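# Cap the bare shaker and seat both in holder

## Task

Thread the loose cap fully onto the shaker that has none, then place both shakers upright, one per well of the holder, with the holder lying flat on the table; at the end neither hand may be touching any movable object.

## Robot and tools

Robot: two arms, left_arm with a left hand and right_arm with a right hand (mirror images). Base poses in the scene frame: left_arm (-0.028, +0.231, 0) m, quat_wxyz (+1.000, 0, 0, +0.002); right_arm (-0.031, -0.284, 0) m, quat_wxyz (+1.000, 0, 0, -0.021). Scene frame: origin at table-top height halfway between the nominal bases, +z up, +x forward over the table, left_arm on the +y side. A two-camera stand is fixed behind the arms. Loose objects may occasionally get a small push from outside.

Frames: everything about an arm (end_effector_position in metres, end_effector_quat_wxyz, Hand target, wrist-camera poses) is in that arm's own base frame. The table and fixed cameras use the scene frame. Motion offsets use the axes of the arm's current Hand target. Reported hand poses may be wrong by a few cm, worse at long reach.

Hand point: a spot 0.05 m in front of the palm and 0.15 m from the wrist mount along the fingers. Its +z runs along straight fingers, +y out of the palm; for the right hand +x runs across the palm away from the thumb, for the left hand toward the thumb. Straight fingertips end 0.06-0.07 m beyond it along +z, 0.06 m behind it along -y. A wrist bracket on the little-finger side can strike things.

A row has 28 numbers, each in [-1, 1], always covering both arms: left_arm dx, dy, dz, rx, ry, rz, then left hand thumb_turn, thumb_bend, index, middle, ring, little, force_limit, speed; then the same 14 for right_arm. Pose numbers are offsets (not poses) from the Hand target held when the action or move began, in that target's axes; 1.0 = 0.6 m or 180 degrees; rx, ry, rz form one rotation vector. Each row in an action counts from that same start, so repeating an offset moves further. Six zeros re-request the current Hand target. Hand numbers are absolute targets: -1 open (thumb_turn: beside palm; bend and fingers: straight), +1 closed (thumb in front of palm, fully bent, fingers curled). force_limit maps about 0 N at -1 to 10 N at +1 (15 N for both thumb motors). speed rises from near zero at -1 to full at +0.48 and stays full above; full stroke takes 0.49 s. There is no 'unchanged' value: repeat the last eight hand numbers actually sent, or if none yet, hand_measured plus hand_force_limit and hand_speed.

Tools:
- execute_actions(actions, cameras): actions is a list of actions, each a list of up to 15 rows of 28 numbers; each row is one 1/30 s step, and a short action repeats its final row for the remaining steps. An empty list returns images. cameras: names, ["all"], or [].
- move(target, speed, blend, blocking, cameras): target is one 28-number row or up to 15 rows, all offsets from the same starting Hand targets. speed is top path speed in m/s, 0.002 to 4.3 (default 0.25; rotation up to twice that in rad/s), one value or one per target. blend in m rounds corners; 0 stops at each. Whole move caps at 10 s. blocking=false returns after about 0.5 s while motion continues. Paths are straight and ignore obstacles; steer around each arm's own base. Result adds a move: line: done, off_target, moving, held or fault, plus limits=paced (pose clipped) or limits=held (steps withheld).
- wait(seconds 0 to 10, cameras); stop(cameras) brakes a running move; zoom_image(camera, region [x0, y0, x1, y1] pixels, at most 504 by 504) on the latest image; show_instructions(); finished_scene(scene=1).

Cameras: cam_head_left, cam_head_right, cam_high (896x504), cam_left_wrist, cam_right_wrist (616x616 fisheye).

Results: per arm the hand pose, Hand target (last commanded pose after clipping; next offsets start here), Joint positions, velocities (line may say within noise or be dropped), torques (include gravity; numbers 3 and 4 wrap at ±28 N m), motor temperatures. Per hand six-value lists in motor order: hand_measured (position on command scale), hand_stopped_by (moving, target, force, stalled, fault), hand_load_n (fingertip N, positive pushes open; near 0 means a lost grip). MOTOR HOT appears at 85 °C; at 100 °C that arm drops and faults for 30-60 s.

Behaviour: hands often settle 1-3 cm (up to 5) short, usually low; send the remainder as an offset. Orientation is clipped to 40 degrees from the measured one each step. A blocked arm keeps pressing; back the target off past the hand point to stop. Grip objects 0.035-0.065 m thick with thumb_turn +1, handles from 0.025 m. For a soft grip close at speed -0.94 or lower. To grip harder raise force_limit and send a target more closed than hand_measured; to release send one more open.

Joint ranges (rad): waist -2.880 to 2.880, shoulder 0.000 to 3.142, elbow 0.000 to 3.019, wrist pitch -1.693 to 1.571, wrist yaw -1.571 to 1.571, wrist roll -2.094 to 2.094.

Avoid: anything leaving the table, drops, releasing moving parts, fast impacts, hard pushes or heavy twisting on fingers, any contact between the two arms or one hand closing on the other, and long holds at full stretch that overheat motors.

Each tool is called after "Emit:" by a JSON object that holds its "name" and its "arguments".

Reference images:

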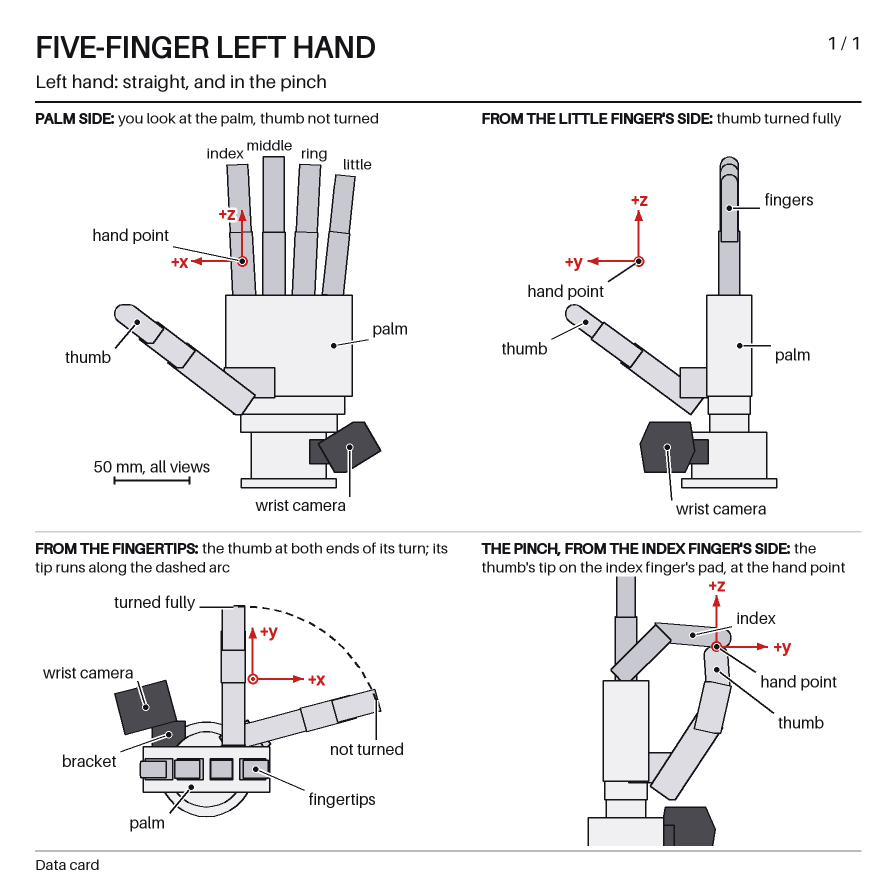

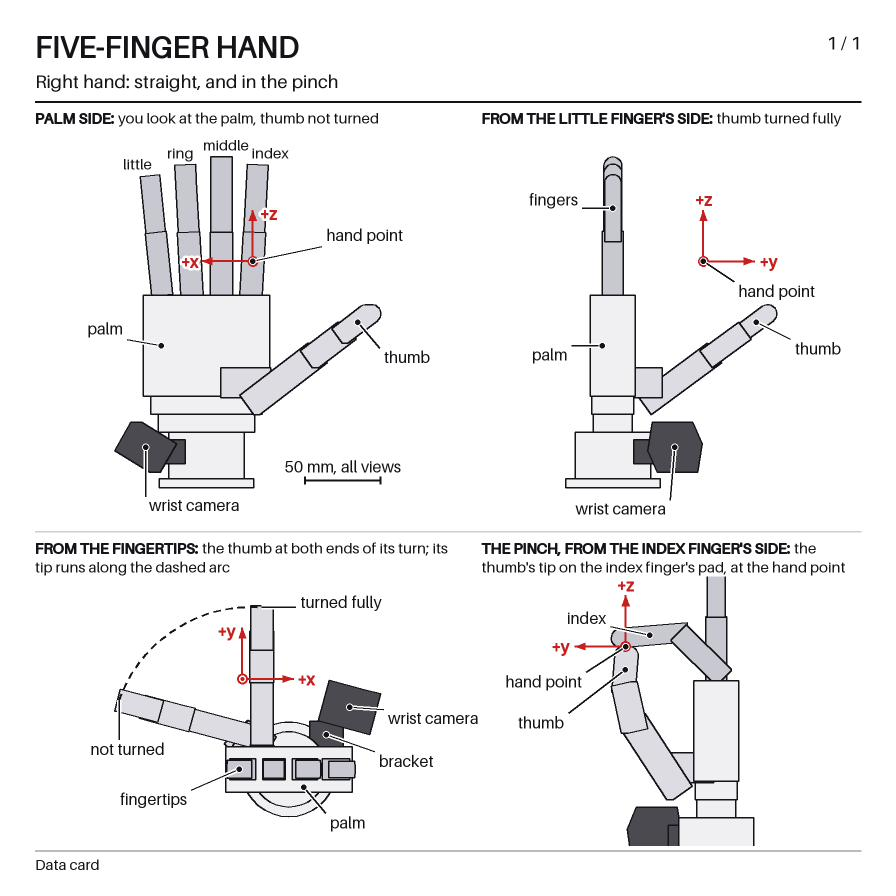

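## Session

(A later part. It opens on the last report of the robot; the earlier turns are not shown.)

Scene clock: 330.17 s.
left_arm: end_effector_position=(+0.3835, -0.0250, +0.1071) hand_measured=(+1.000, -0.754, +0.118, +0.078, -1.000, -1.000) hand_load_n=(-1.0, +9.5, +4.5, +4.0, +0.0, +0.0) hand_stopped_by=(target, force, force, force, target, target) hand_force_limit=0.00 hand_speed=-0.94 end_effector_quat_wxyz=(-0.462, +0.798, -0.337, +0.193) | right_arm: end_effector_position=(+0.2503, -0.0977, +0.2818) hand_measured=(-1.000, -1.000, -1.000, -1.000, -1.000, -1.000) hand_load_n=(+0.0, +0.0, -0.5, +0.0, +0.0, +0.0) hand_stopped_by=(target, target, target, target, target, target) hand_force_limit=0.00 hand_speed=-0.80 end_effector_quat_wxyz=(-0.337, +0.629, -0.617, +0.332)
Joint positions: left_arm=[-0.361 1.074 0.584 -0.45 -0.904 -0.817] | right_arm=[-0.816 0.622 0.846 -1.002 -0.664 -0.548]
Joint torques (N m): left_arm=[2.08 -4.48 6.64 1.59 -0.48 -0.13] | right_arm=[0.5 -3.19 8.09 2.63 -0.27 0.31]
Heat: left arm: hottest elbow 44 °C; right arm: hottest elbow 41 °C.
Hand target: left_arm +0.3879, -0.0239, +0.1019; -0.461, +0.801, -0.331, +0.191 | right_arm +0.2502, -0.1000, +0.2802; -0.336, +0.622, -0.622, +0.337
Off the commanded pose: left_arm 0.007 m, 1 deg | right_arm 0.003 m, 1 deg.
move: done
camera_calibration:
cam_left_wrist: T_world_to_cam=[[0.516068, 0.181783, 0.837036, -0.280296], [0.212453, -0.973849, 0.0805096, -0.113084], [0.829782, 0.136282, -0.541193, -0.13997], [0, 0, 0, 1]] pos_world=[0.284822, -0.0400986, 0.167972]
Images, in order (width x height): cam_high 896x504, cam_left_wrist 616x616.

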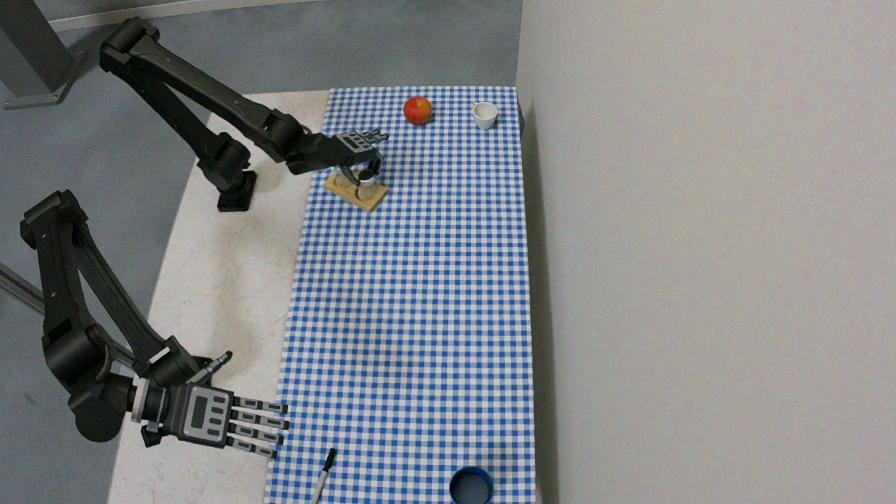

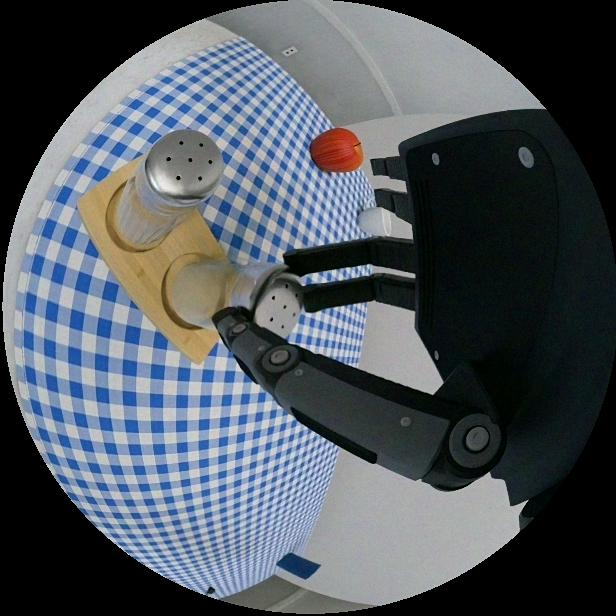

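Emit:
{"name": "move", "arguments": {"target": [0.0035,-0.0462,-0.0198,0,0,0,1,-0.7,0.4,0.4,-1,-1,0,-0.94,-0.7743,0.1025,0.3417,0.0861,-0.3718,-0.1656,1,-1,-1,-1,-1,-1,0,-0.3], "speed": 0.15, "cameras": ["all"]}}

Scene clock: 357.93 s.
left_arm: end_effector_position=(+0.3749, -0.0221, +0.1049) hand_measured=(+1.000, -0.754, +0.118, +0.078, -1.000, -1.000) hand_load_n=(+0.5, +9.5, +4.5, +4.0, +0.0, +0.0) hand_stopped_by=(target, force, force, force, target, target) hand_force_limit=0.00 hand_speed=-0.94 end_effector_quat_wxyz=(-0.460, +0.798, -0.351, +0.169) | right_arm: end_effector_position=(+0.3734, +0.3523, +0.1048) hand_measured=(+1.000, -1.000, -1.000, -1.000, -1.000, -1.000) hand_load_n=(+0.0, +0.0, +0.0, +0.0, +0.0, +0.0) hand_stopped_by=(target, target, target, target, target, target) hand_force_limit=0.00 hand_speed=-0.30 end_effector_quat_wxyz=(-0.592, +0.790, -0.137, +0.076)
Joint positions: left_arm=[-0.361 1.074 0.598 -0.519 -0.902 -0.817] | right_arm=[0.471 1.487 0.712 0.368 -0.758 -0.244]
Joint torques (N m): left_arm=[2.84 -7.36 9.94 0.73 -0.41 0] | right_arm=[1.79 -12.34 10.37 2.86 -0.28 0.03]
Heat: left arm: hottest elbow 43 °C; right arm: hottest elbow 41 °C.
Hand target: left_arm +0.3919, -0.0229, +0.1318; -0.461, +0.801, -0.332, +0.191 | right_arm +0.3882, +0.3644, +0.1160; -0.601, +0.785, -0.118, +0.089
Off the commanded pose: left_arm 0.032 m, 3 deg | right_arm 0.022 m, 3 deg.
move: off_target (left_arm, right_arm)
camera_calibration:
cam_left_wrist: T_world_to_cam=[[0.559105, 0.166328, 0.812242, -0.288437], [0.214798, -0.975281, 0.0518582, -0.106241], [0.800789, 0.145474, -0.581011, -0.11919], [0, 0, 0, 1]] pos_world=[0.279533, -0.0383009, 0.170539]
cam_right_wrist: T_world_to_cam=[[0.094546, -0.31989, -0.942726, 0.179951], [-0.96674, -0.255558, -0.0102373, 0.452194], [-0.237646, 0.912338, -0.333412, -0.0793509], [0, 0, 0, 1]] pos_world=[0.401282, 0.245521, 0.147817]

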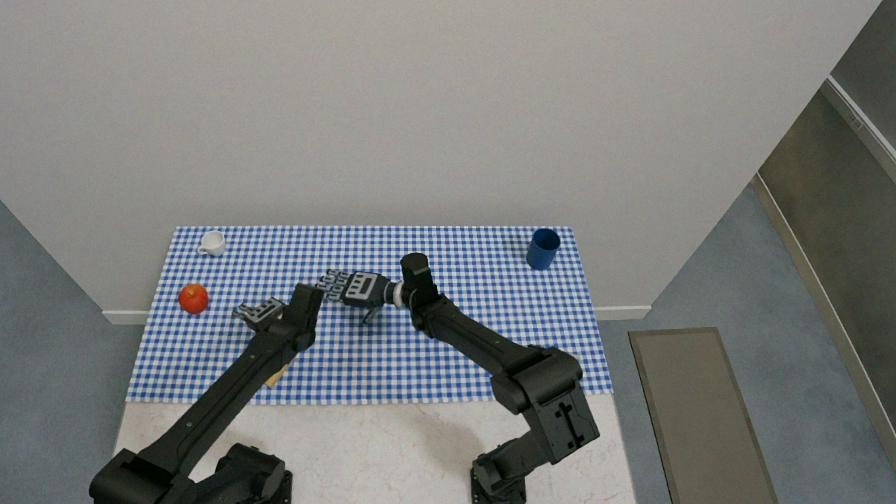

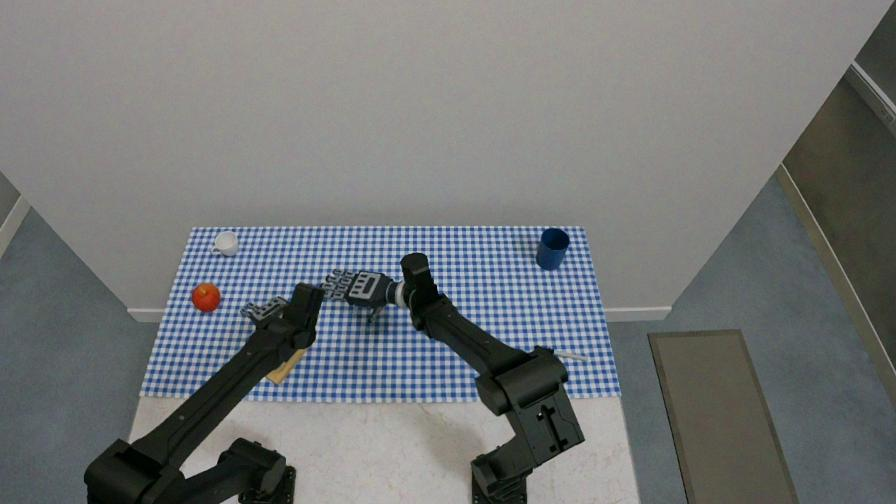

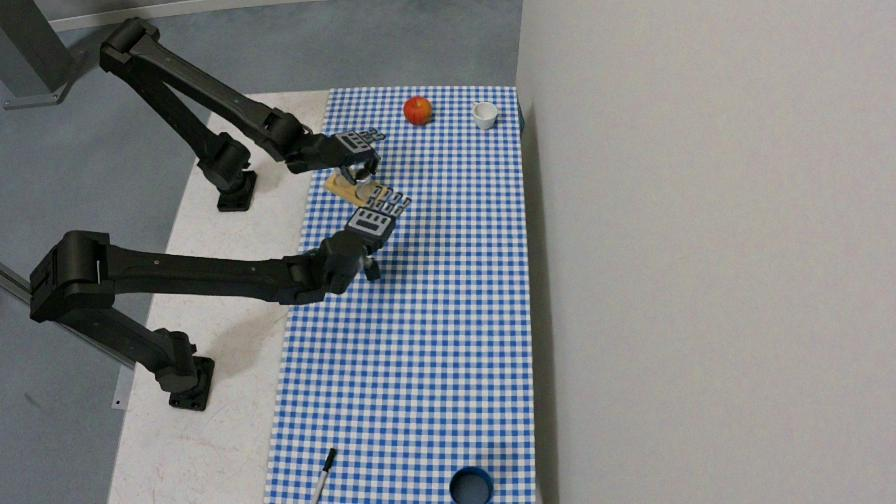

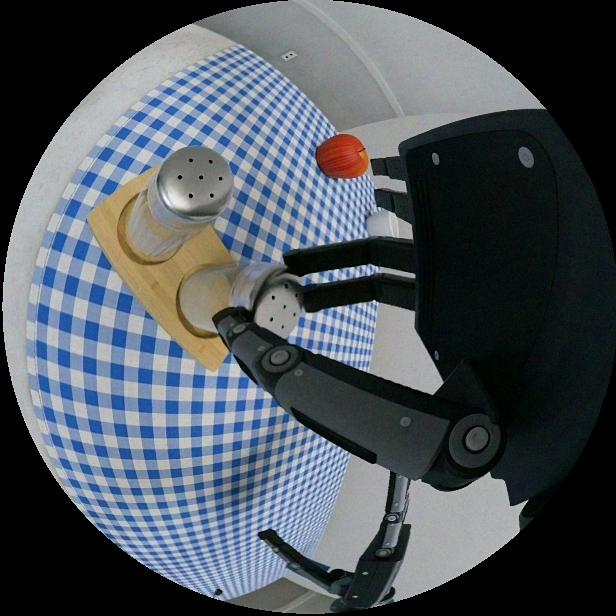

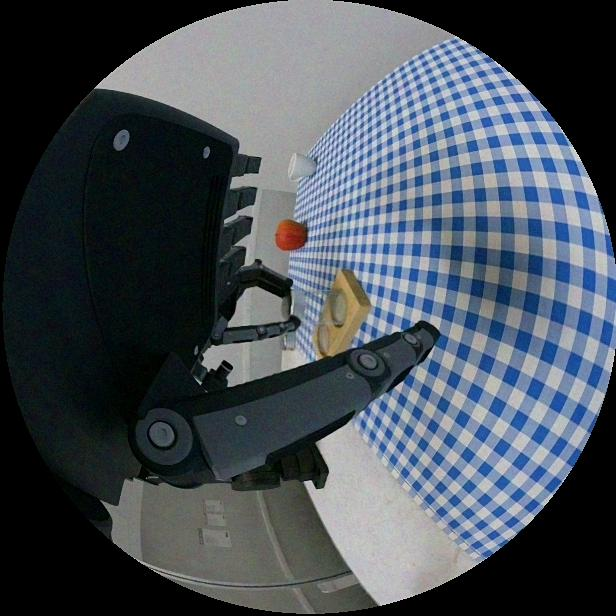

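Emit:
{"name": "zoom_image", "arguments": {"camera": "cam_right_wrist", "region": [240, 250, 380, 370]}}

Emit:
{"name": "zoom_image", "arguments": {"camera": "cam_high", "region": [340, 140, 420, 220]}}

Scaled by 3.600 from the camera's 616x616 image, which has a finer 880x880 frame.

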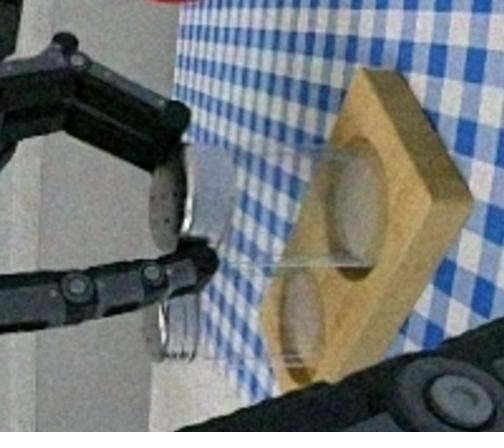

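Scaled by 6.300.

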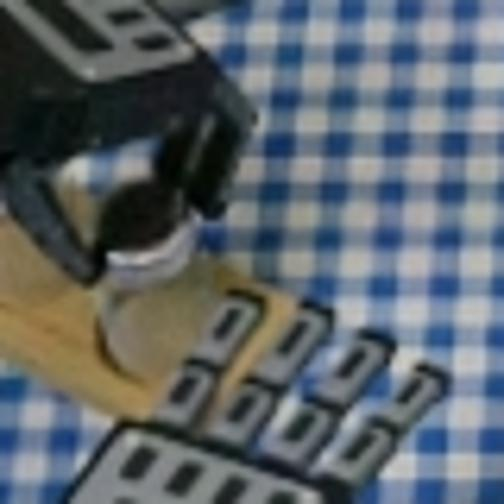

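Emit:
{"name": "zoom_image", "arguments": {"camera": "cam_right_wrist", "region": [275, 275, 355, 335]}}

Scaled by 6.300 from the camera's 616x616 image, which has a finer 880x880 frame.

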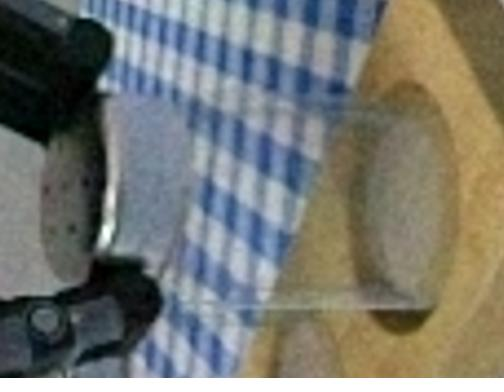

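Emit:
{"name": "zoom_image", "arguments": {"camera": "cam_right_wrist", "region": [270, 310, 350, 370]}}

Scaled by 6.300 from the camera's 616x616 image, which has a finer 880x880 frame.

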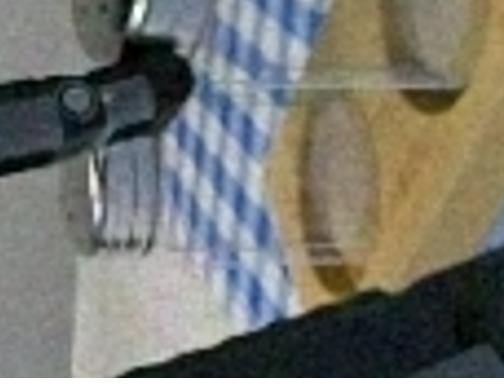

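Emit:
{"name": "move", "arguments": {"target": [-0.0108,0.0463,0.0123,0,0.0962,0.0556,1,-0.7,0.4,0.4,-1,-1,0,-0.94,0,0,0,0,0,0,1,-1,-1,-1,-1,-1,0,-0.3], "speed": 0.08, "cameras": ["cam_right_wrist","cam_left_wrist"]}}

Emit:
{"name": "zoom_image", "arguments": {"camera": "cam_right_wrist", "region": [275, 275, 355, 335]}}

Scene clock: 379.40 s.
left_arm: end_effector_position=(+0.3871, -0.0340, +0.1130) hand_measured=(+1.000, -0.754, +0.118, +0.078, -1.000, -1.000) hand_load_n=(+1.5, +9.5, +5.0, +3.5, +0.0, +0.0) hand_stopped_by=(target, force, force, force, target, target) hand_force_limit=0.00 hand_speed=-0.94 end_effector_quat_wxyz=(-0.417, +0.731, -0.460, +0.283) | right_arm: end_effector_position=(+0.3735, +0.3523, +0.1048) hand_measured=(+1.000, -1.000, -1.000, -1.000, -1.000, -1.000) hand_load_n=(+0.0, +0.0, +0.0, +0.0, +0.0, +0.0) hand_stopped_by=(target, target, target, target, target, target) hand_force_limit=0.00 hand_speed=-0.30 end_effector_quat_wxyz=(-0.592, +0.791, -0.137, +0.076)
Joint positions: left_arm=[-0.238 0.935 0.466 -0.148 -0.555 -0.393] | right_arm=[0.471 1.487 0.712 0.368 -0.758 -0.244]
Joint torques (N m): left_arm=[3.43 -5.01 5.86 1.51 -0.17 0.28] | right_arm=[1.73 -12.4 10.39 2.86 -0.29 0.03]
Heat: left arm: hottest elbow 46 °C; right arm: hottest elbow 44 °C.
Hand target: left_arm +0.3820, -0.0237, +0.1042; -0.421, +0.731, -0.465, +0.268 | right_arm +0.3882, +0.3644, +0.1160; -0.601, +0.785, -0.118, +0.089
Off the commanded pose: left_arm 0.015 m, 2 deg | right_arm 0.022 m, 3 deg.
move: off_target (left_arm, right_arm)
camera_calibration:
cam_left_wrist: T_world_to_cam=[[0.528902, 0.0206109, 0.848433, -0.297235], [-0.130136, -0.985913, 0.105076, 0.00628306], [0.838646, -0.165986, -0.518769, -0.154775], [0, 0, 0, 1]] pos_world=[0.287828, -0.0133697, 0.171232]
cam_right_wrist: T_world_to_cam=[[0.094912, -0.320009, -0.942648, 0.179823], [-0.966702, -0.255688, -0.0105333, 0.452254], [-0.237653, 0.91226, -0.333621, -0.0792981], [0, 0, 0, 1]] pos_world=[0.401282, 0.245521, 0.147818]
Images, in order (width x height): cam_left_wrist 616x616, cam_right_wrist 616x616.

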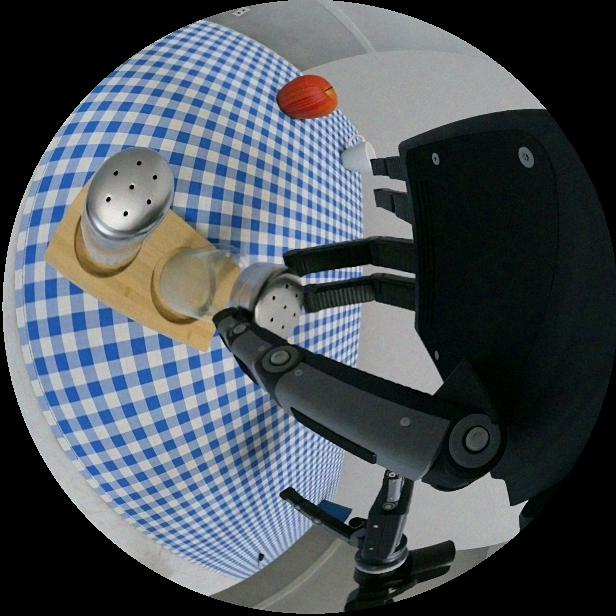

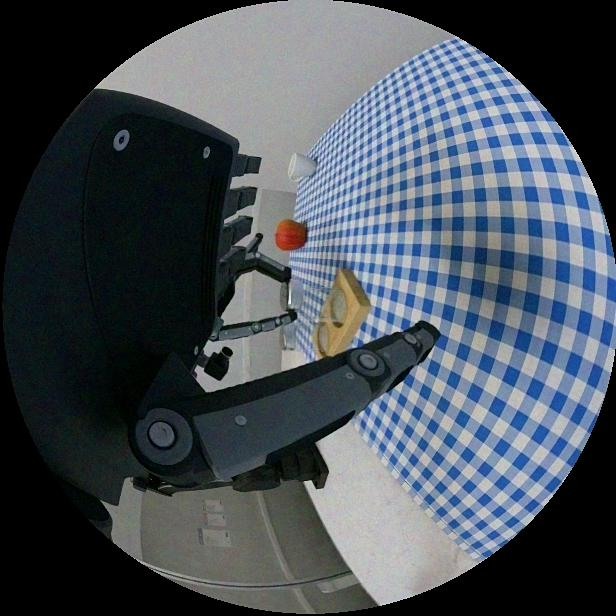

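Scaled by 6.300 from the camera's 616x616 image, which has a finer 880x880 frame.

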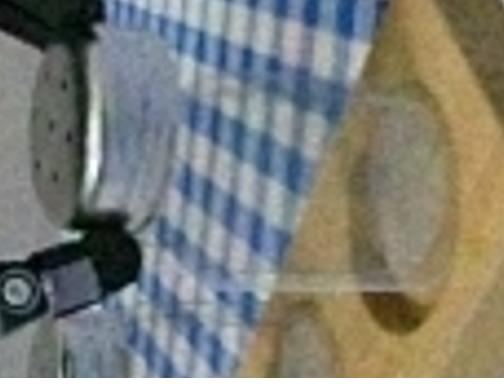

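Emit:
{"name": "move", "arguments": {"target": [0,-0.0433,-0.025,0,0,0,1,-0.7,0.4,0.4,-1,-1,0,-0.94,0,0,0,0,0,0,1,-1,-1,-1,-1,-1,0,-0.3], "speed": 0.1, "cameras": ["cam_right_wrist","cam_left_wrist","cam_high"]}}

Emit:
{"name": "zoom_image", "arguments": {"camera": "cam_right_wrist", "region": [260, 265, 360, 345]}}

Emit:
{"name": "zoom_image", "arguments": {"camera": "cam_left_wrist", "region": [120, 220, 320, 360]}}

Scene clock: 391.50 s.
left_arm: end_effector_position=(+0.3686, -0.0262, +0.1075) hand_measured=(+1.000, -0.754, +0.118, +0.078, -1.000, -1.000) hand_load_n=(+1.0, +9.5, +5.0, +4.0, +0.0, +0.0) hand_stopped_by=(target, force, force, force, target, target) hand_force_limit=0.00 hand_speed=-0.94 end_effector_quat_wxyz=(-0.411, +0.735, -0.476, +0.254) | right_arm: end_effector_position=(+0.3735, +0.3523, +0.1048) hand_measured=(+1.000, -1.000, -1.000, -1.000, -1.000, -1.000) hand_load_n=(+0.0, +0.0, +0.0, +0.0, +0.0, +0.0) hand_stopped_by=(target, target, target, target, target, target) hand_force_limit=0.00 hand_speed=-0.30 end_effector_quat_wxyz=(-0.592, +0.791, -0.137, +0.076)
Joint positions: left_arm=[-0.23 0.898 0.466 -0.247 -0.555 -0.381] | right_arm=[0.471 1.487 0.712 0.368 -0.758 -0.244]
Joint torques (N m): left_arm=[2.61 -5.95 10.03 1.01 -0.21 0.17] | right_arm=[1.73 -12.4 10.39 2.86 -0.28 0.03]
Heat: left arm: hottest elbow 45 °C; right arm: hottest elbow 45 °C.
Hand target: left_arm +0.3820, -0.0236, +0.1341; -0.421, +0.731, -0.465, +0.268 | right_arm +0.3882, +0.3644, +0.1160; -0.601, +0.785, -0.118, +0.089
Off the commanded pose: left_arm 0.030 m, 2 deg | right_arm 0.022 m, 3 deg.
move: off_target (left_arm, right_arm)
camera_calibration:
cam_left_wrist: T_world_to_cam=[[0.582487, 0.0015555, 0.812839, -0.299354], [-0.122486, -0.988411, 0.0896662, 0.0109277], [0.803559, -0.151791, -0.575546, -0.121497], [0, 0, 0, 1]] pos_world=[0.273338, -0.0071755, 0.172419]
cam_right_wrist: T_world_to_cam=[[0.094912, -0.320009, -0.942648, 0.179823], [-0.966702, -0.255688, -0.0105333, 0.452254], [-0.237653, 0.91226, -0.333621, -0.0792981], [0, 0, 0, 1]] pos_world=[0.401282, 0.245521, 0.147818]
Images, in order (width x height): cam_high 896x504, cam_left_wrist 616x616, cam_right_wrist 616x616.

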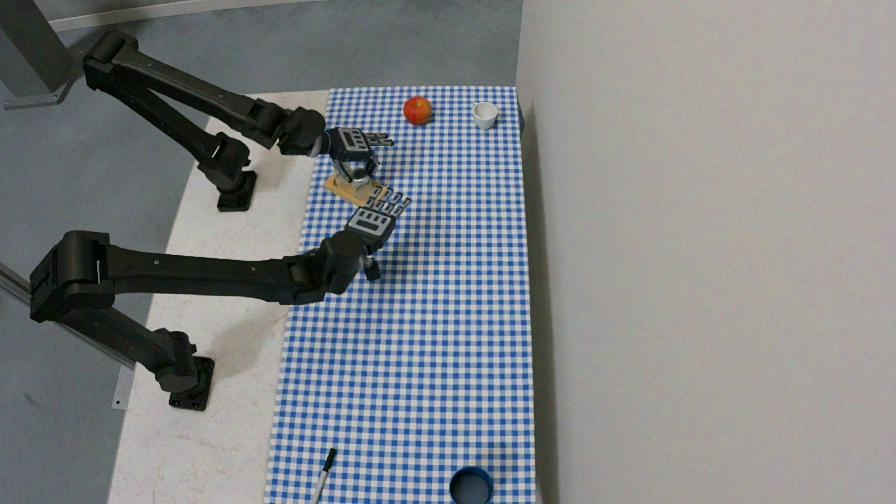

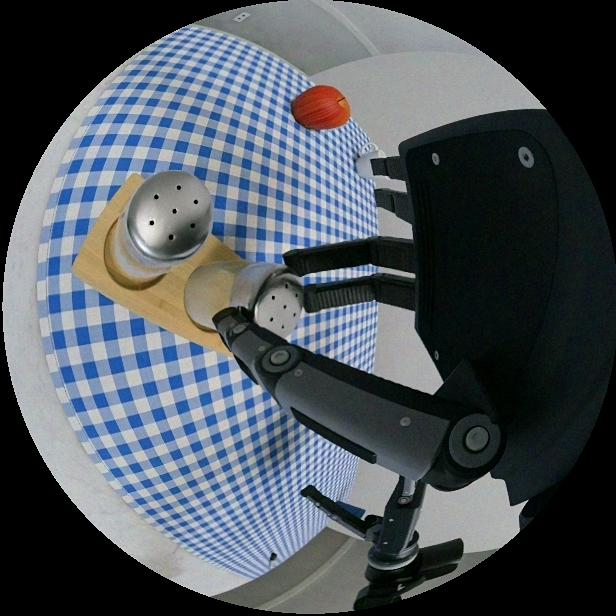

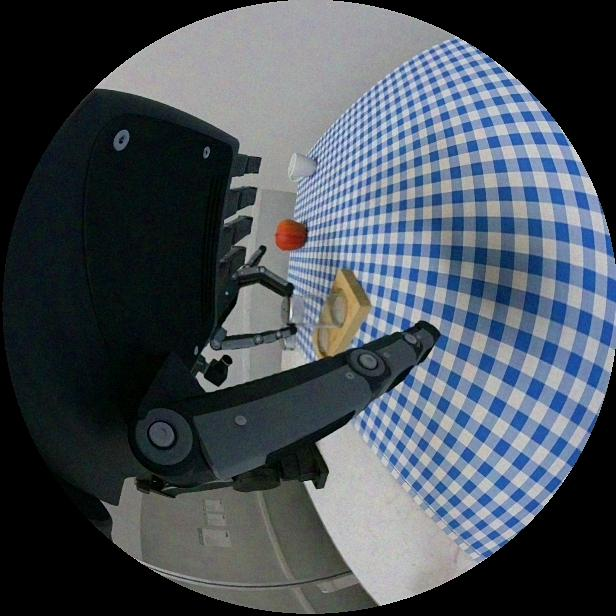

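Scaled by 5.040 from the camera's 616x616 image, which has a finer 880x880 frame.

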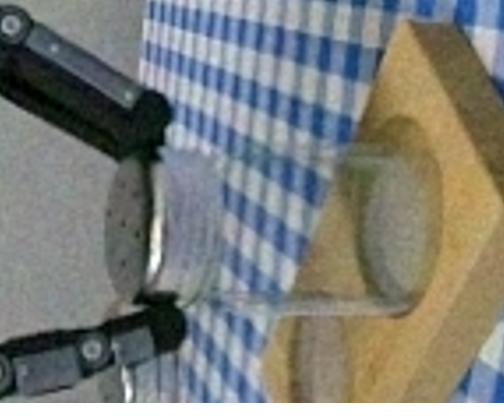

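Scaled by 2.520 from the camera's 616x616 image, which has a finer 880x880 frame.

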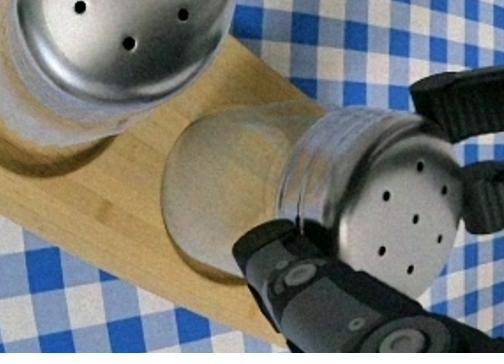

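Emit:
{"name": "move", "arguments": {"target": [0,0.0346,0.02,0,0,0,1,-0.7,0.4,0.4,-1,-1,0,-0.94,0,0,0,0,0,0,1,-1,-1,-1,-1,-1,0,-0.3], "speed": 0.05, "cameras": ["cam_right_wrist","cam_left_wrist"]}}

Emit:
{"name": "zoom_image", "arguments": {"camera": "cam_right_wrist", "region": [260, 265, 360, 345]}}

Emit:
{"name": "zoom_image", "arguments": {"camera": "cam_left_wrist", "region": [120, 220, 320, 360]}}

Scene clock: 396.07 s.
left_arm: end_effector_position=(+0.3790, -0.0286, +0.1136) hand_measured=(+1.000, -0.754, +0.118, +0.078, -1.000, -1.000) hand_load_n=(+0.5, +9.5, +5.0, +4.0, +0.0, +0.0) hand_stopped_by=(target, force, force, force, target, target) hand_force_limit=0.00 hand_speed=-0.94 end_effector_quat_wxyz=(-0.418, +0.730, -0.465, +0.274) | right_arm: end_effector_position=(+0.3735, +0.3523, +0.1048) hand_measured=(+1.000, -1.000, -1.000, -1.000, -1.000, -1.000) hand_load_n=(+0.0, +0.0, +0.0, +0.0, +0.0, +0.0) hand_stopped_by=(target, target, target, target, target, target) hand_force_limit=0.00 hand_speed=-0.30 end_effector_quat_wxyz=(-0.592, +0.791, -0.137, +0.076)
Joint positions: left_arm=[-0.23 0.907 0.461 -0.183 -0.555 -0.379] | right_arm=[0.471 1.487 0.712 0.368 -0.758 -0.244]
Joint torques (N m): left_arm=[2.73 -3.49 7.08 1.99 -0.16 0.14] | right_arm=[1.85 -12.4 10.39 2.85 -0.28 0.03]
Heat: left arm: hottest elbow 44 °C; right arm: hottest elbow 45 °C.
Hand target: left_arm +0.3820, -0.0236, +0.1102; -0.421, +0.731, -0.465, +0.268 | right_arm +0.3882, +0.3644, +0.1160; -0.601, +0.785, -0.118, +0.089
Off the commanded pose: left_arm 0.007 m, 1 deg | right_arm 0.022 m, 3 deg.
move: off_target (right_arm)
camera_calibration:
cam_left_wrist: T_world_to_cam=[[0.542559, 0.00925091, 0.839967, -0.298044], [-0.127924, -0.987366, 0.0935041, 0.011], [0.83022, -0.158184, -0.534521, -0.141548], [0, 0, 0, 1]] pos_world=[0.28063, -0.00877242, 0.173658]
cam_right_wrist: T_world_to_cam=[[0.094912, -0.320009, -0.942648, 0.179823], [-0.966702, -0.255688, -0.0105333, 0.452254], [-0.237653, 0.91226, -0.333621, -0.0792981], [0, 0, 0, 1]] pos_world=[0.401282, 0.245521, 0.147818]
Images, in order (width x height): cam_left_wrist 616x616, cam_right_wrist 616x616.

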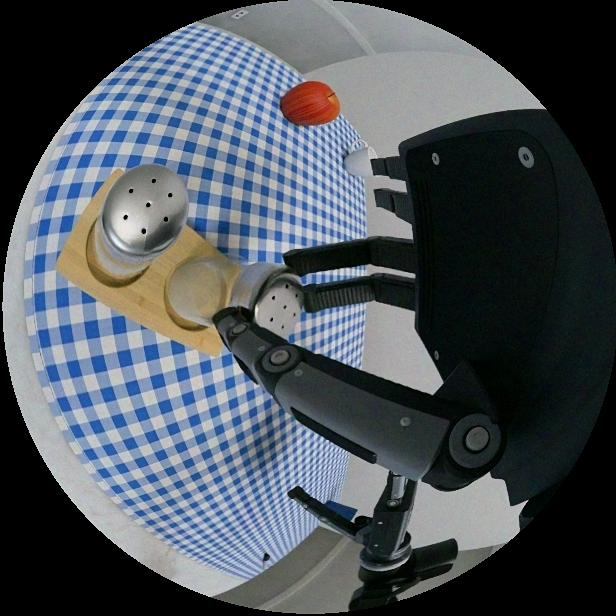

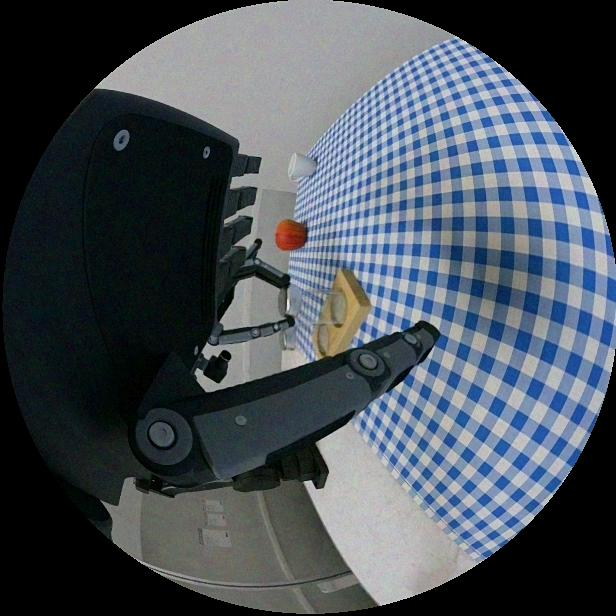

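Scaled by 5.040 from the camera's 616x616 image, which has a finer 880x880 frame.

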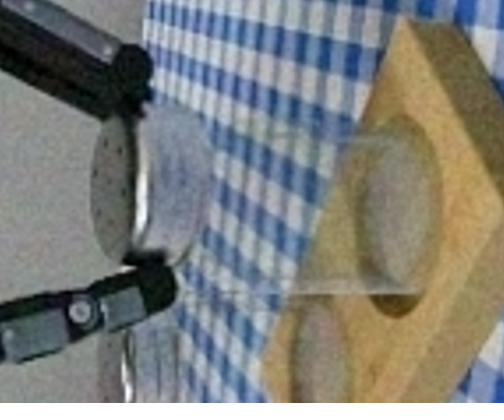

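Scaled by 2.520 from the camera's 616x616 image, which has a finer 880x880 frame.

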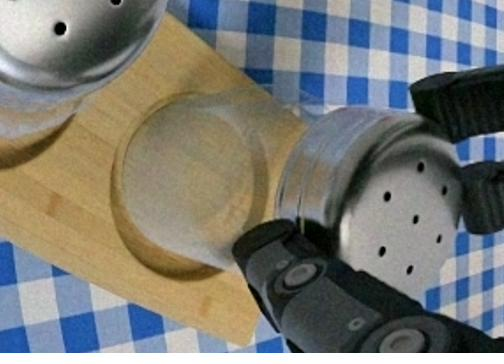

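Emit:
{"name": "move", "arguments": {"target": [-0.0095,-0.053,-0.0409,0,-0.1203,-0.0694,1,-0.7,0.4,0.4,-1,-1,0,-0.94,0,0,-0.15,0,0,0,1,-1,-1,-1,-1,-1,0,-0.3], "speed": 0.12, "cameras": ["cam_right_wrist","cam_left_wrist"]}}

Emit:
{"name": "zoom_image", "arguments": {"camera": "cam_right_wrist", "region": [260, 265, 360, 345]}}

Emit:
{"name": "zoom_image", "arguments": {"camera": "cam_left_wrist", "region": [120, 220, 320, 360]}}

Scene clock: 408.60 s.
left_arm: end_effector_position=(+0.3574, -0.0094, +0.1306) hand_measured=(+1.000, -0.754, +0.118, +0.078, -1.000, -1.000) hand_load_n=(+0.5, +10.5, +5.5, +4.0, +0.0, +0.0) hand_stopped_by=(target, force, force, force, target, target) hand_force_limit=0.00 hand_speed=-0.94 end_effector_quat_wxyz=(-0.469, +0.815, -0.305, +0.151) | right_arm: end_effector_position=(+0.3655, +0.2868, +0.1445) hand_measured=(+1.000, -1.000, -1.000, -1.000, -1.000, -1.000) hand_load_n=(+0.0, -0.5, +0.0, +0.0, +0.0, +0.0) hand_stopped_by=(target, target, target, target, target, target) hand_force_limit=0.00 hand_speed=-0.30 end_effector_quat_wxyz=(-0.605, +0.782, -0.115, +0.089)
Joint positions: left_arm=[-0.37 1.021 0.647 -0.74 -0.961 -0.983] | right_arm=[0.316 1.316 0.663 0.227 -0.917 -0.346]
Joint torques (N m): left_arm=[0.03 -4.54 10.29 0.66 -0.75 -0.18] | right_arm=[0.56 -12.16 6.76 1.8 -0.32 0.02]
Heat: left arm: hottest elbow 44 °C; right arm: hottest elbow 45 °C.
Hand target: left_arm +0.3748, -0.0207, +0.1499; -0.469, +0.814, -0.297, +0.170 | right_arm +0.3627, +0.2813, +0.1393; -0.601, +0.785, -0.118, +0.089
Off the commanded pose: left_arm 0.028 m, 2 deg | right_arm 0.008 m, 1 deg.
move: off_target (left_arm)
camera_calibration:
cam_left_wrist: T_world_to_cam=[[0.526267, 0.226512, 0.819595, -0.290309], [0.316148, -0.946893, 0.0586925, -0.128244], [0.789363, 0.228225, -0.56993, -0.0886813], [0, 0, 0, 1]] pos_world=[0.263326, -0.0354353, 0.194921]
cam_right_wrist: T_world_to_cam=[[0.149114, -0.295491, -0.943637, 0.170316], [-0.959938, -0.272219, -0.0664473, 0.438603], [-0.237242, 0.915741, -0.324245, -0.0108161], [0, 0, 0, 1]] pos_world=[0.393069, 0.179628, 0.186353]
Images, in order (width x height): cam_left_wrist 616x616, cam_right_wrist 616x616.

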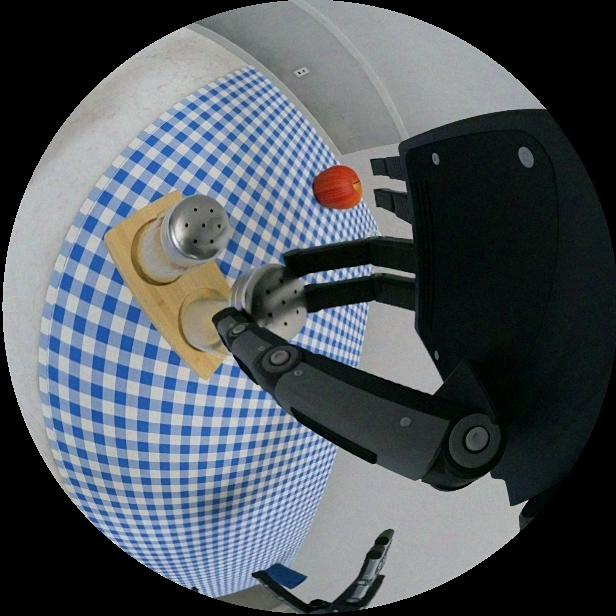

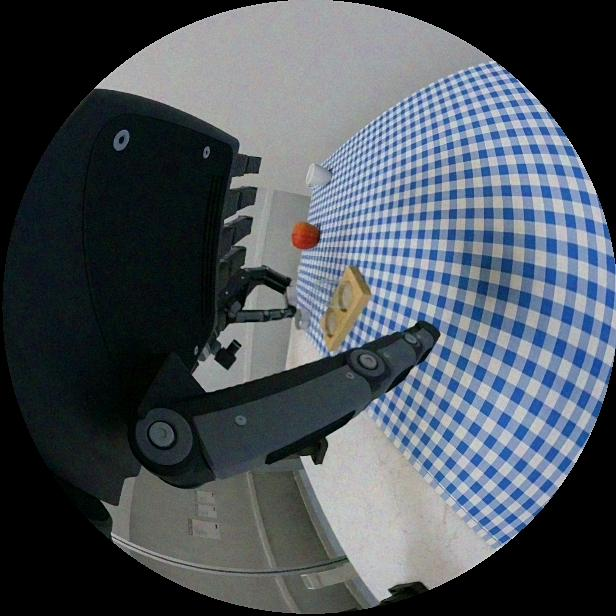

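Scaled by 5.040 from the camera's 616x616 image, which has a finer 880x880 frame.

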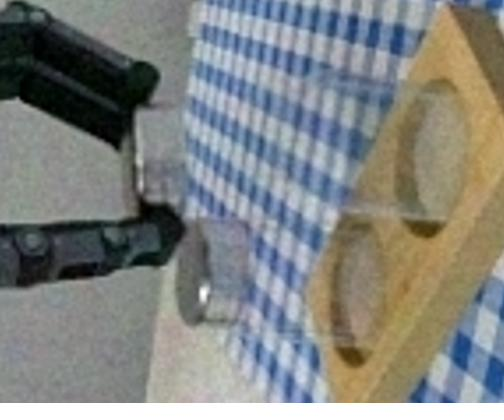

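Scaled by 2.520 from the camera's 616x616 image, which has a finer 880x880 frame.

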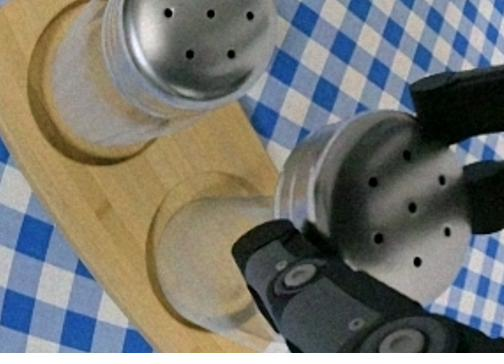

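Emit:
{"name": "move", "arguments": {"target": [0.0055,0.0037,-0.0062,0,0.0962,0.0556,1,-0.7,0.4,0.4,-1,-1,0,-0.94,0,0,0,0,0,0,1,-1,-1,-1,-1,-1,0,-0.3], "speed": 0.15}}

Scene clock: 414.70 s.
left_arm: end_effector_position=(+0.3695, -0.0301, +0.1371) hand_measured=(+1.000, -0.754, +0.118, +0.078, -1.000, -1.000) hand_load_n=(+0.5, +10.5, +6.0, +4.0, +0.0, +0.0) hand_stopped_by=(target, force, force, force, target, target) hand_force_limit=0.00 hand_speed=-0.94 end_effector_quat_wxyz=(-0.426, +0.752, -0.444, +0.236) | right_arm: end_effector_position=(+0.3655, +0.2868, +0.1445) hand_measured=(+1.000, -1.000, -1.000, -1.000, -1.000, -1.000) hand_load_n=(+0.0, +0.0, +0.0, -0.5, +0.0, +0.0) hand_stopped_by=(target, target, target, target, target, target) hand_force_limit=0.00 hand_speed=-0.30 end_effector_quat_wxyz=(-0.605, +0.782, -0.115, +0.089)
Joint positions: left_arm=[-0.291 0.887 0.551 -0.402 -0.673 -0.489] | right_arm=[0.316 1.316 0.663 0.227 -0.917 -0.346]
Joint torques (N m): left_arm=[2.73 -6.07 7.62 1.96 -0.2 0.11] | right_arm=[0.56 -12.16 6.76 1.76 -0.32 0.02]
Heat: left arm: hottest elbow 45 °C; right arm: hottest elbow 44 °C.
Hand target: left_arm +0.3745, -0.0261, +0.1498; -0.432, +0.751, -0.433, +0.249 | right_arm +0.3627, +0.2813, +0.1394; -0.601, +0.785, -0.118, +0.089
Off the commanded pose: left_arm 0.014 m, 2 deg | right_arm 0.008 m, 1 deg.
move: off_target (left_arm)

Emit:
{"name": "move", "arguments": {"target": [0.0057,0.0035,-0.006,0,0.0962,0.0556,1,-0.7,0.4,0.4,-1,-1,0,-0.94,0,0,0,0,0,0,1,-1,-1,-1,-1,-1,0,-0.3], "speed": 0.15}}

Emit:
{"name": "move", "arguments": {"target": [0.0056,0.0019,-0.0061,0,0.0962,0.0556,1,-0.7,0.4,0.4,-1,-1,0,-0.94,0,0,0,0,0,0,1,-1,-1,-1,-1,-1,0,-0.3], "speed": 0.15}}

Emit:
{"name": "move", "arguments": {"target": [0.0055,0.0004,-0.006,0,0.0962,0.0556,1,-0.7,0.4,0.4,-1,-1,0,-0.94,0,0,0,0,0,0,1,-1,-1,-1,-1,-1,0,-0.3], "speed": 0.15}}

Emit:
{"name": "move", "arguments": {"target": [0.0055,-0.0008,-0.0058,0,0.0962,0.0556,1,-0.7,0.4,0.4,-1,-1,0,-0.94,0,0,0,0,0,0,1,-1,-1,-1,-1,-1,0,-0.3], "speed": 0.15, "cameras": ["cam_right_wrist","cam_left_wrist","cam_high"]}}

Scene clock: 419.37 s.
left_arm: end_effector_position=(+0.3670, -0.0361, +0.1360) hand_measured=(+1.000, -0.754, +0.118, +0.078, -1.000, -1.000) hand_load_n=(+0.5, +10.5, +6.0, +4.0, +0.0, +0.0) hand_stopped_by=(target, force, force, force, target, target) hand_force_limit=0.00 hand_speed=-0.94 end_effector_quat_wxyz=(-0.369, +0.670, -0.566, +0.309) | right_arm: end_effector_position=(+0.3655, +0.2868, +0.1445) hand_measured=(+1.000, -1.000, -1.000, -1.000, -1.000, -1.000) hand_load_n=(+0.0, +0.0, +0.0, +0.0, +0.0, +0.0) hand_stopped_by=(target, target, target, target, target, target) hand_force_limit=0.00 hand_speed=-0.30 end_effector_quat_wxyz=(-0.605, +0.782, -0.115, +0.089)
Joint positions: left_arm=[-0.12 0.809 0.492 -0.27 -0.245 -0.155] | right_arm=[0.316 1.316 0.663 0.227 -0.917 -0.346]
Joint torques (N m): left_arm=[2.78 -5.36 7.86 2.17 0.05 0.11] | right_arm=[0.44 -12.28 6.75 1.78 -0.32 0.03]
Heat: left arm: hottest elbow 45 °C; right arm: hottest elbow 43 °C.
Hand target: left_arm +0.3727, -0.0312, +0.1498; -0.382, +0.664, -0.557, +0.321 | right_arm +0.3627, +0.2813, +0.1394; -0.601, +0.785, -0.118, +0.089
Off the commanded pose: left_arm 0.016 m, 2 deg | right_arm 0.008 m, 1 deg.
move: off_target (left_arm)

Scene clock: 421.33 s.
left_arm: end_effector_position=(+0.3590, -0.0413, +0.1397) hand_measured=(+1.000, -0.754, +0.118, +0.078, -1.000, -1.000) hand_load_n=(+0.5, +10.5, +5.5, +4.0, -0.5, +0.0) hand_stopped_by=(target, force, force, force, target, target) hand_force_limit=0.00 hand_speed=-0.94 end_effector_quat_wxyz=(+0.308, -0.562, +0.667, -0.379) | right_arm: end_effector_position=(+0.3655, +0.2868, +0.1445) hand_measured=(+1.000, -1.000, -1.000, -1.000, -1.000, -1.000) hand_load_n=(+0.0, +0.0, +0.0, -0.5, +0.0, +0.0) hand_stopped_by=(target, target, target, target, target, target) hand_force_limit=0.00 hand_speed=-0.30 end_effector_quat_wxyz=(-0.605, +0.782, -0.115, +0.089)
Joint positions: left_arm=[0.067 0.803 0.488 -0.249 0.218 0.118] | right_arm=[0.316 1.316 0.663 0.227 -0.917 -0.346]
Joint torques (N m): left_arm=[2.84 -3.19 9.03 2.03 0.29 0.15] | right_arm=[0.56 -12.22 6.78 1.77 -0.32 0.03]
Heat: left arm: hottest elbow 45 °C; right arm: hottest elbow 43 °C.
Hand target: left_arm +0.3696, -0.0352, +0.1508; +0.321, -0.557, +0.664, -0.383 | right_arm +0.3627, +0.2813, +0.1394; -0.601, +0.785, -0.118, +0.089
Off the commanded pose: left_arm 0.016 m, 2 deg | right_arm 0.008 m, 1 deg.
move: off_target (left_arm)

Scene clock: 423.33 s.
left_arm: end_effector_position=(+0.3470, -0.0468, +0.1304) hand_measured=(+1.000, -0.754, +0.118, +0.078, -1.000, -1.000) hand_load_n=(+0.5, +10.5, +6.0, +4.0, +0.0, +0.0) hand_stopped_by=(target, force, force, force, target, target) hand_force_limit=0.00 hand_speed=-0.94 end_effector_quat_wxyz=(+0.230, -0.442, +0.753, -0.429) | right_arm: end_effector_position=(+0.3655, +0.2868, +0.1445) hand_measured=(+1.000, -1.000, -1.000, -1.000, -1.000, -1.000) hand_load_n=(+0.0, +0.0, +0.0, +0.0, +0.0, +0.0) hand_stopped_by=(target, target, target, target, target, target) hand_force_limit=0.00 hand_speed=-0.30 end_effector_quat_wxyz=(-0.605, +0.782, -0.115, +0.089)
Joint positions: left_arm=[0.205 0.912 0.534 -0.326 0.622 0.419] | right_arm=[0.316 1.316 0.663 0.227 -0.917 -0.346]
Joint torques (N m): left_arm=[2.73 -4.07 10.95 1.22 0.52 0.1] | right_arm=[0.5 -12.16 6.75 1.78 -0.32 0.03]
Heat: left arm: hottest elbow 45 °C; right arm: hottest elbow 43 °C.
Hand target: left_arm +0.3658, -0.0379, +0.1523; +0.249, -0.434, +0.750, -0.433 | right_arm +0.3627, +0.2813, +0.1394; -0.601, +0.785, -0.118, +0.089
Off the commanded pose: left_arm 0.030 m, 3 deg | right_arm 0.008 m, 1 deg.
move: off_target (left_arm)

Scene clock: 425.43 s.
left_arm: end_effector_position=(+0.3431, -0.0491, +0.1372) hand_measured=(+1.000, -0.754, +0.118, +0.078, -1.000, -1.000) hand_load_n=(+0.5, +10.5, +5.5, +4.0, -0.5, +0.0) hand_stopped_by=(target, force, force, force, target, target) hand_force_limit=0.00 hand_speed=-0.94 end_effector_quat_wxyz=(+0.151, -0.305, +0.815, -0.469) | right_arm: end_effector_position=(+0.3655, +0.2868, +0.1445) hand_measured=(+1.000, -1.000, -1.000, -1.000, -1.000, -1.000) hand_load_n=(+0.0, +0.0, +0.5, +0.0, +0.0, +0.0) hand_stopped_by=(target, target, target, target, target, target) hand_force_limit=0.00 hand_speed=-0.30 end_effector_quat_wxyz=(-0.605, +0.782, -0.115, +0.089)
Joint positions: left_arm=[0.271 1.078 0.684 -0.602 0.91 0.838] | right_arm=[0.316 1.316 0.663 0.227 -0.917 -0.346]
Joint torques (N m): left_arm=[2.78 -5.54 10.43 0.85 0.74 0.11] | right_arm=[0.56 -12.16 6.75 1.77 -0.32 0.03]
Heat: left arm: hottest elbow 45 °C; right arm: hottest elbow 42 °C.
Hand target: left_arm +0.3618, -0.0392, +0.1545; +0.170, -0.297, +0.814, -0.470 | right_arm +0.3627, +0.2813, +0.1394; -0.601, +0.785, -0.118, +0.089
Off the commanded pose: left_arm 0.027 m, 2 deg | right_arm 0.008 m, 1 deg.
move: off_target (left_arm)
camera_calibration:
cam_left_wrist: T_world_to_cam=[[0.177495, -0.517944, 0.836797, -0.198487], [-0.98306, -0.132808, 0.126316, 0.314779], [0.045709, -0.845042, -0.532743, 0.132736], [0, 0, 0, 1]] pos_world=[0.33861, 0.051168, 0.197046]
cam_right_wrist: T_world_to_cam=[[0.149114, -0.295491, -0.943637, 0.170316], [-0.959938, -0.272219, -0.0664473, 0.438603], [-0.237242, 0.915741, -0.324245, -0.0108161], [0, 0, 0, 1]] pos_world=[0.393069, 0.179628, 0.186353]
Images, in order (width x height): cam_high 896x504, cam_left_wrist 616x616, cam_right_wrist 616x616.

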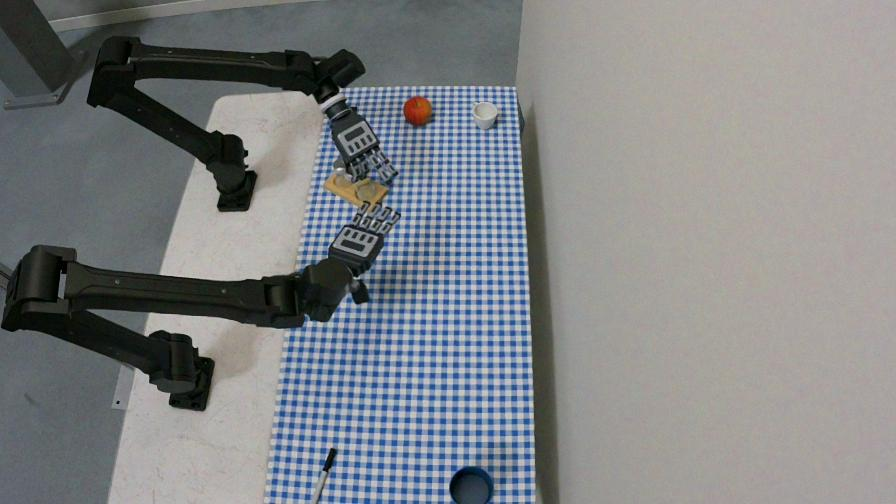

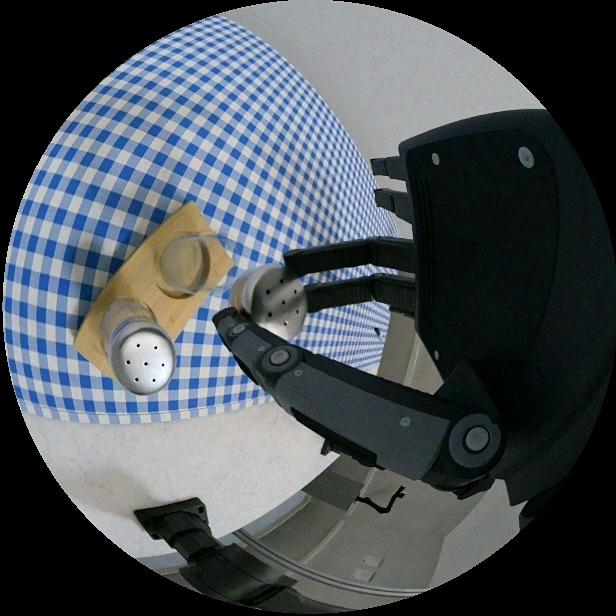

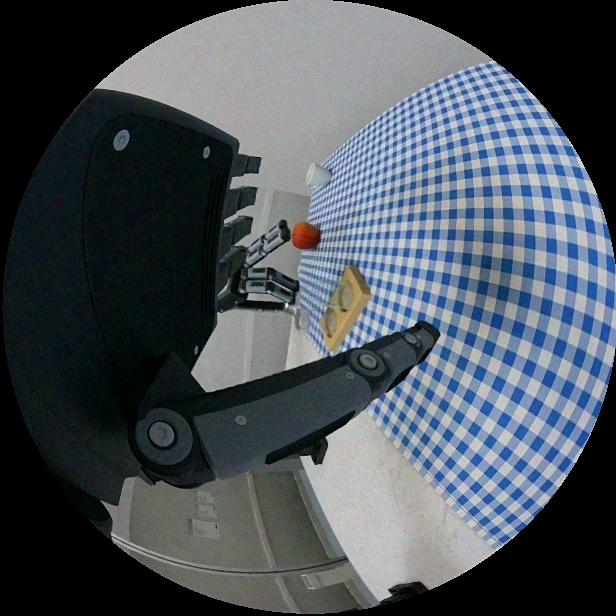

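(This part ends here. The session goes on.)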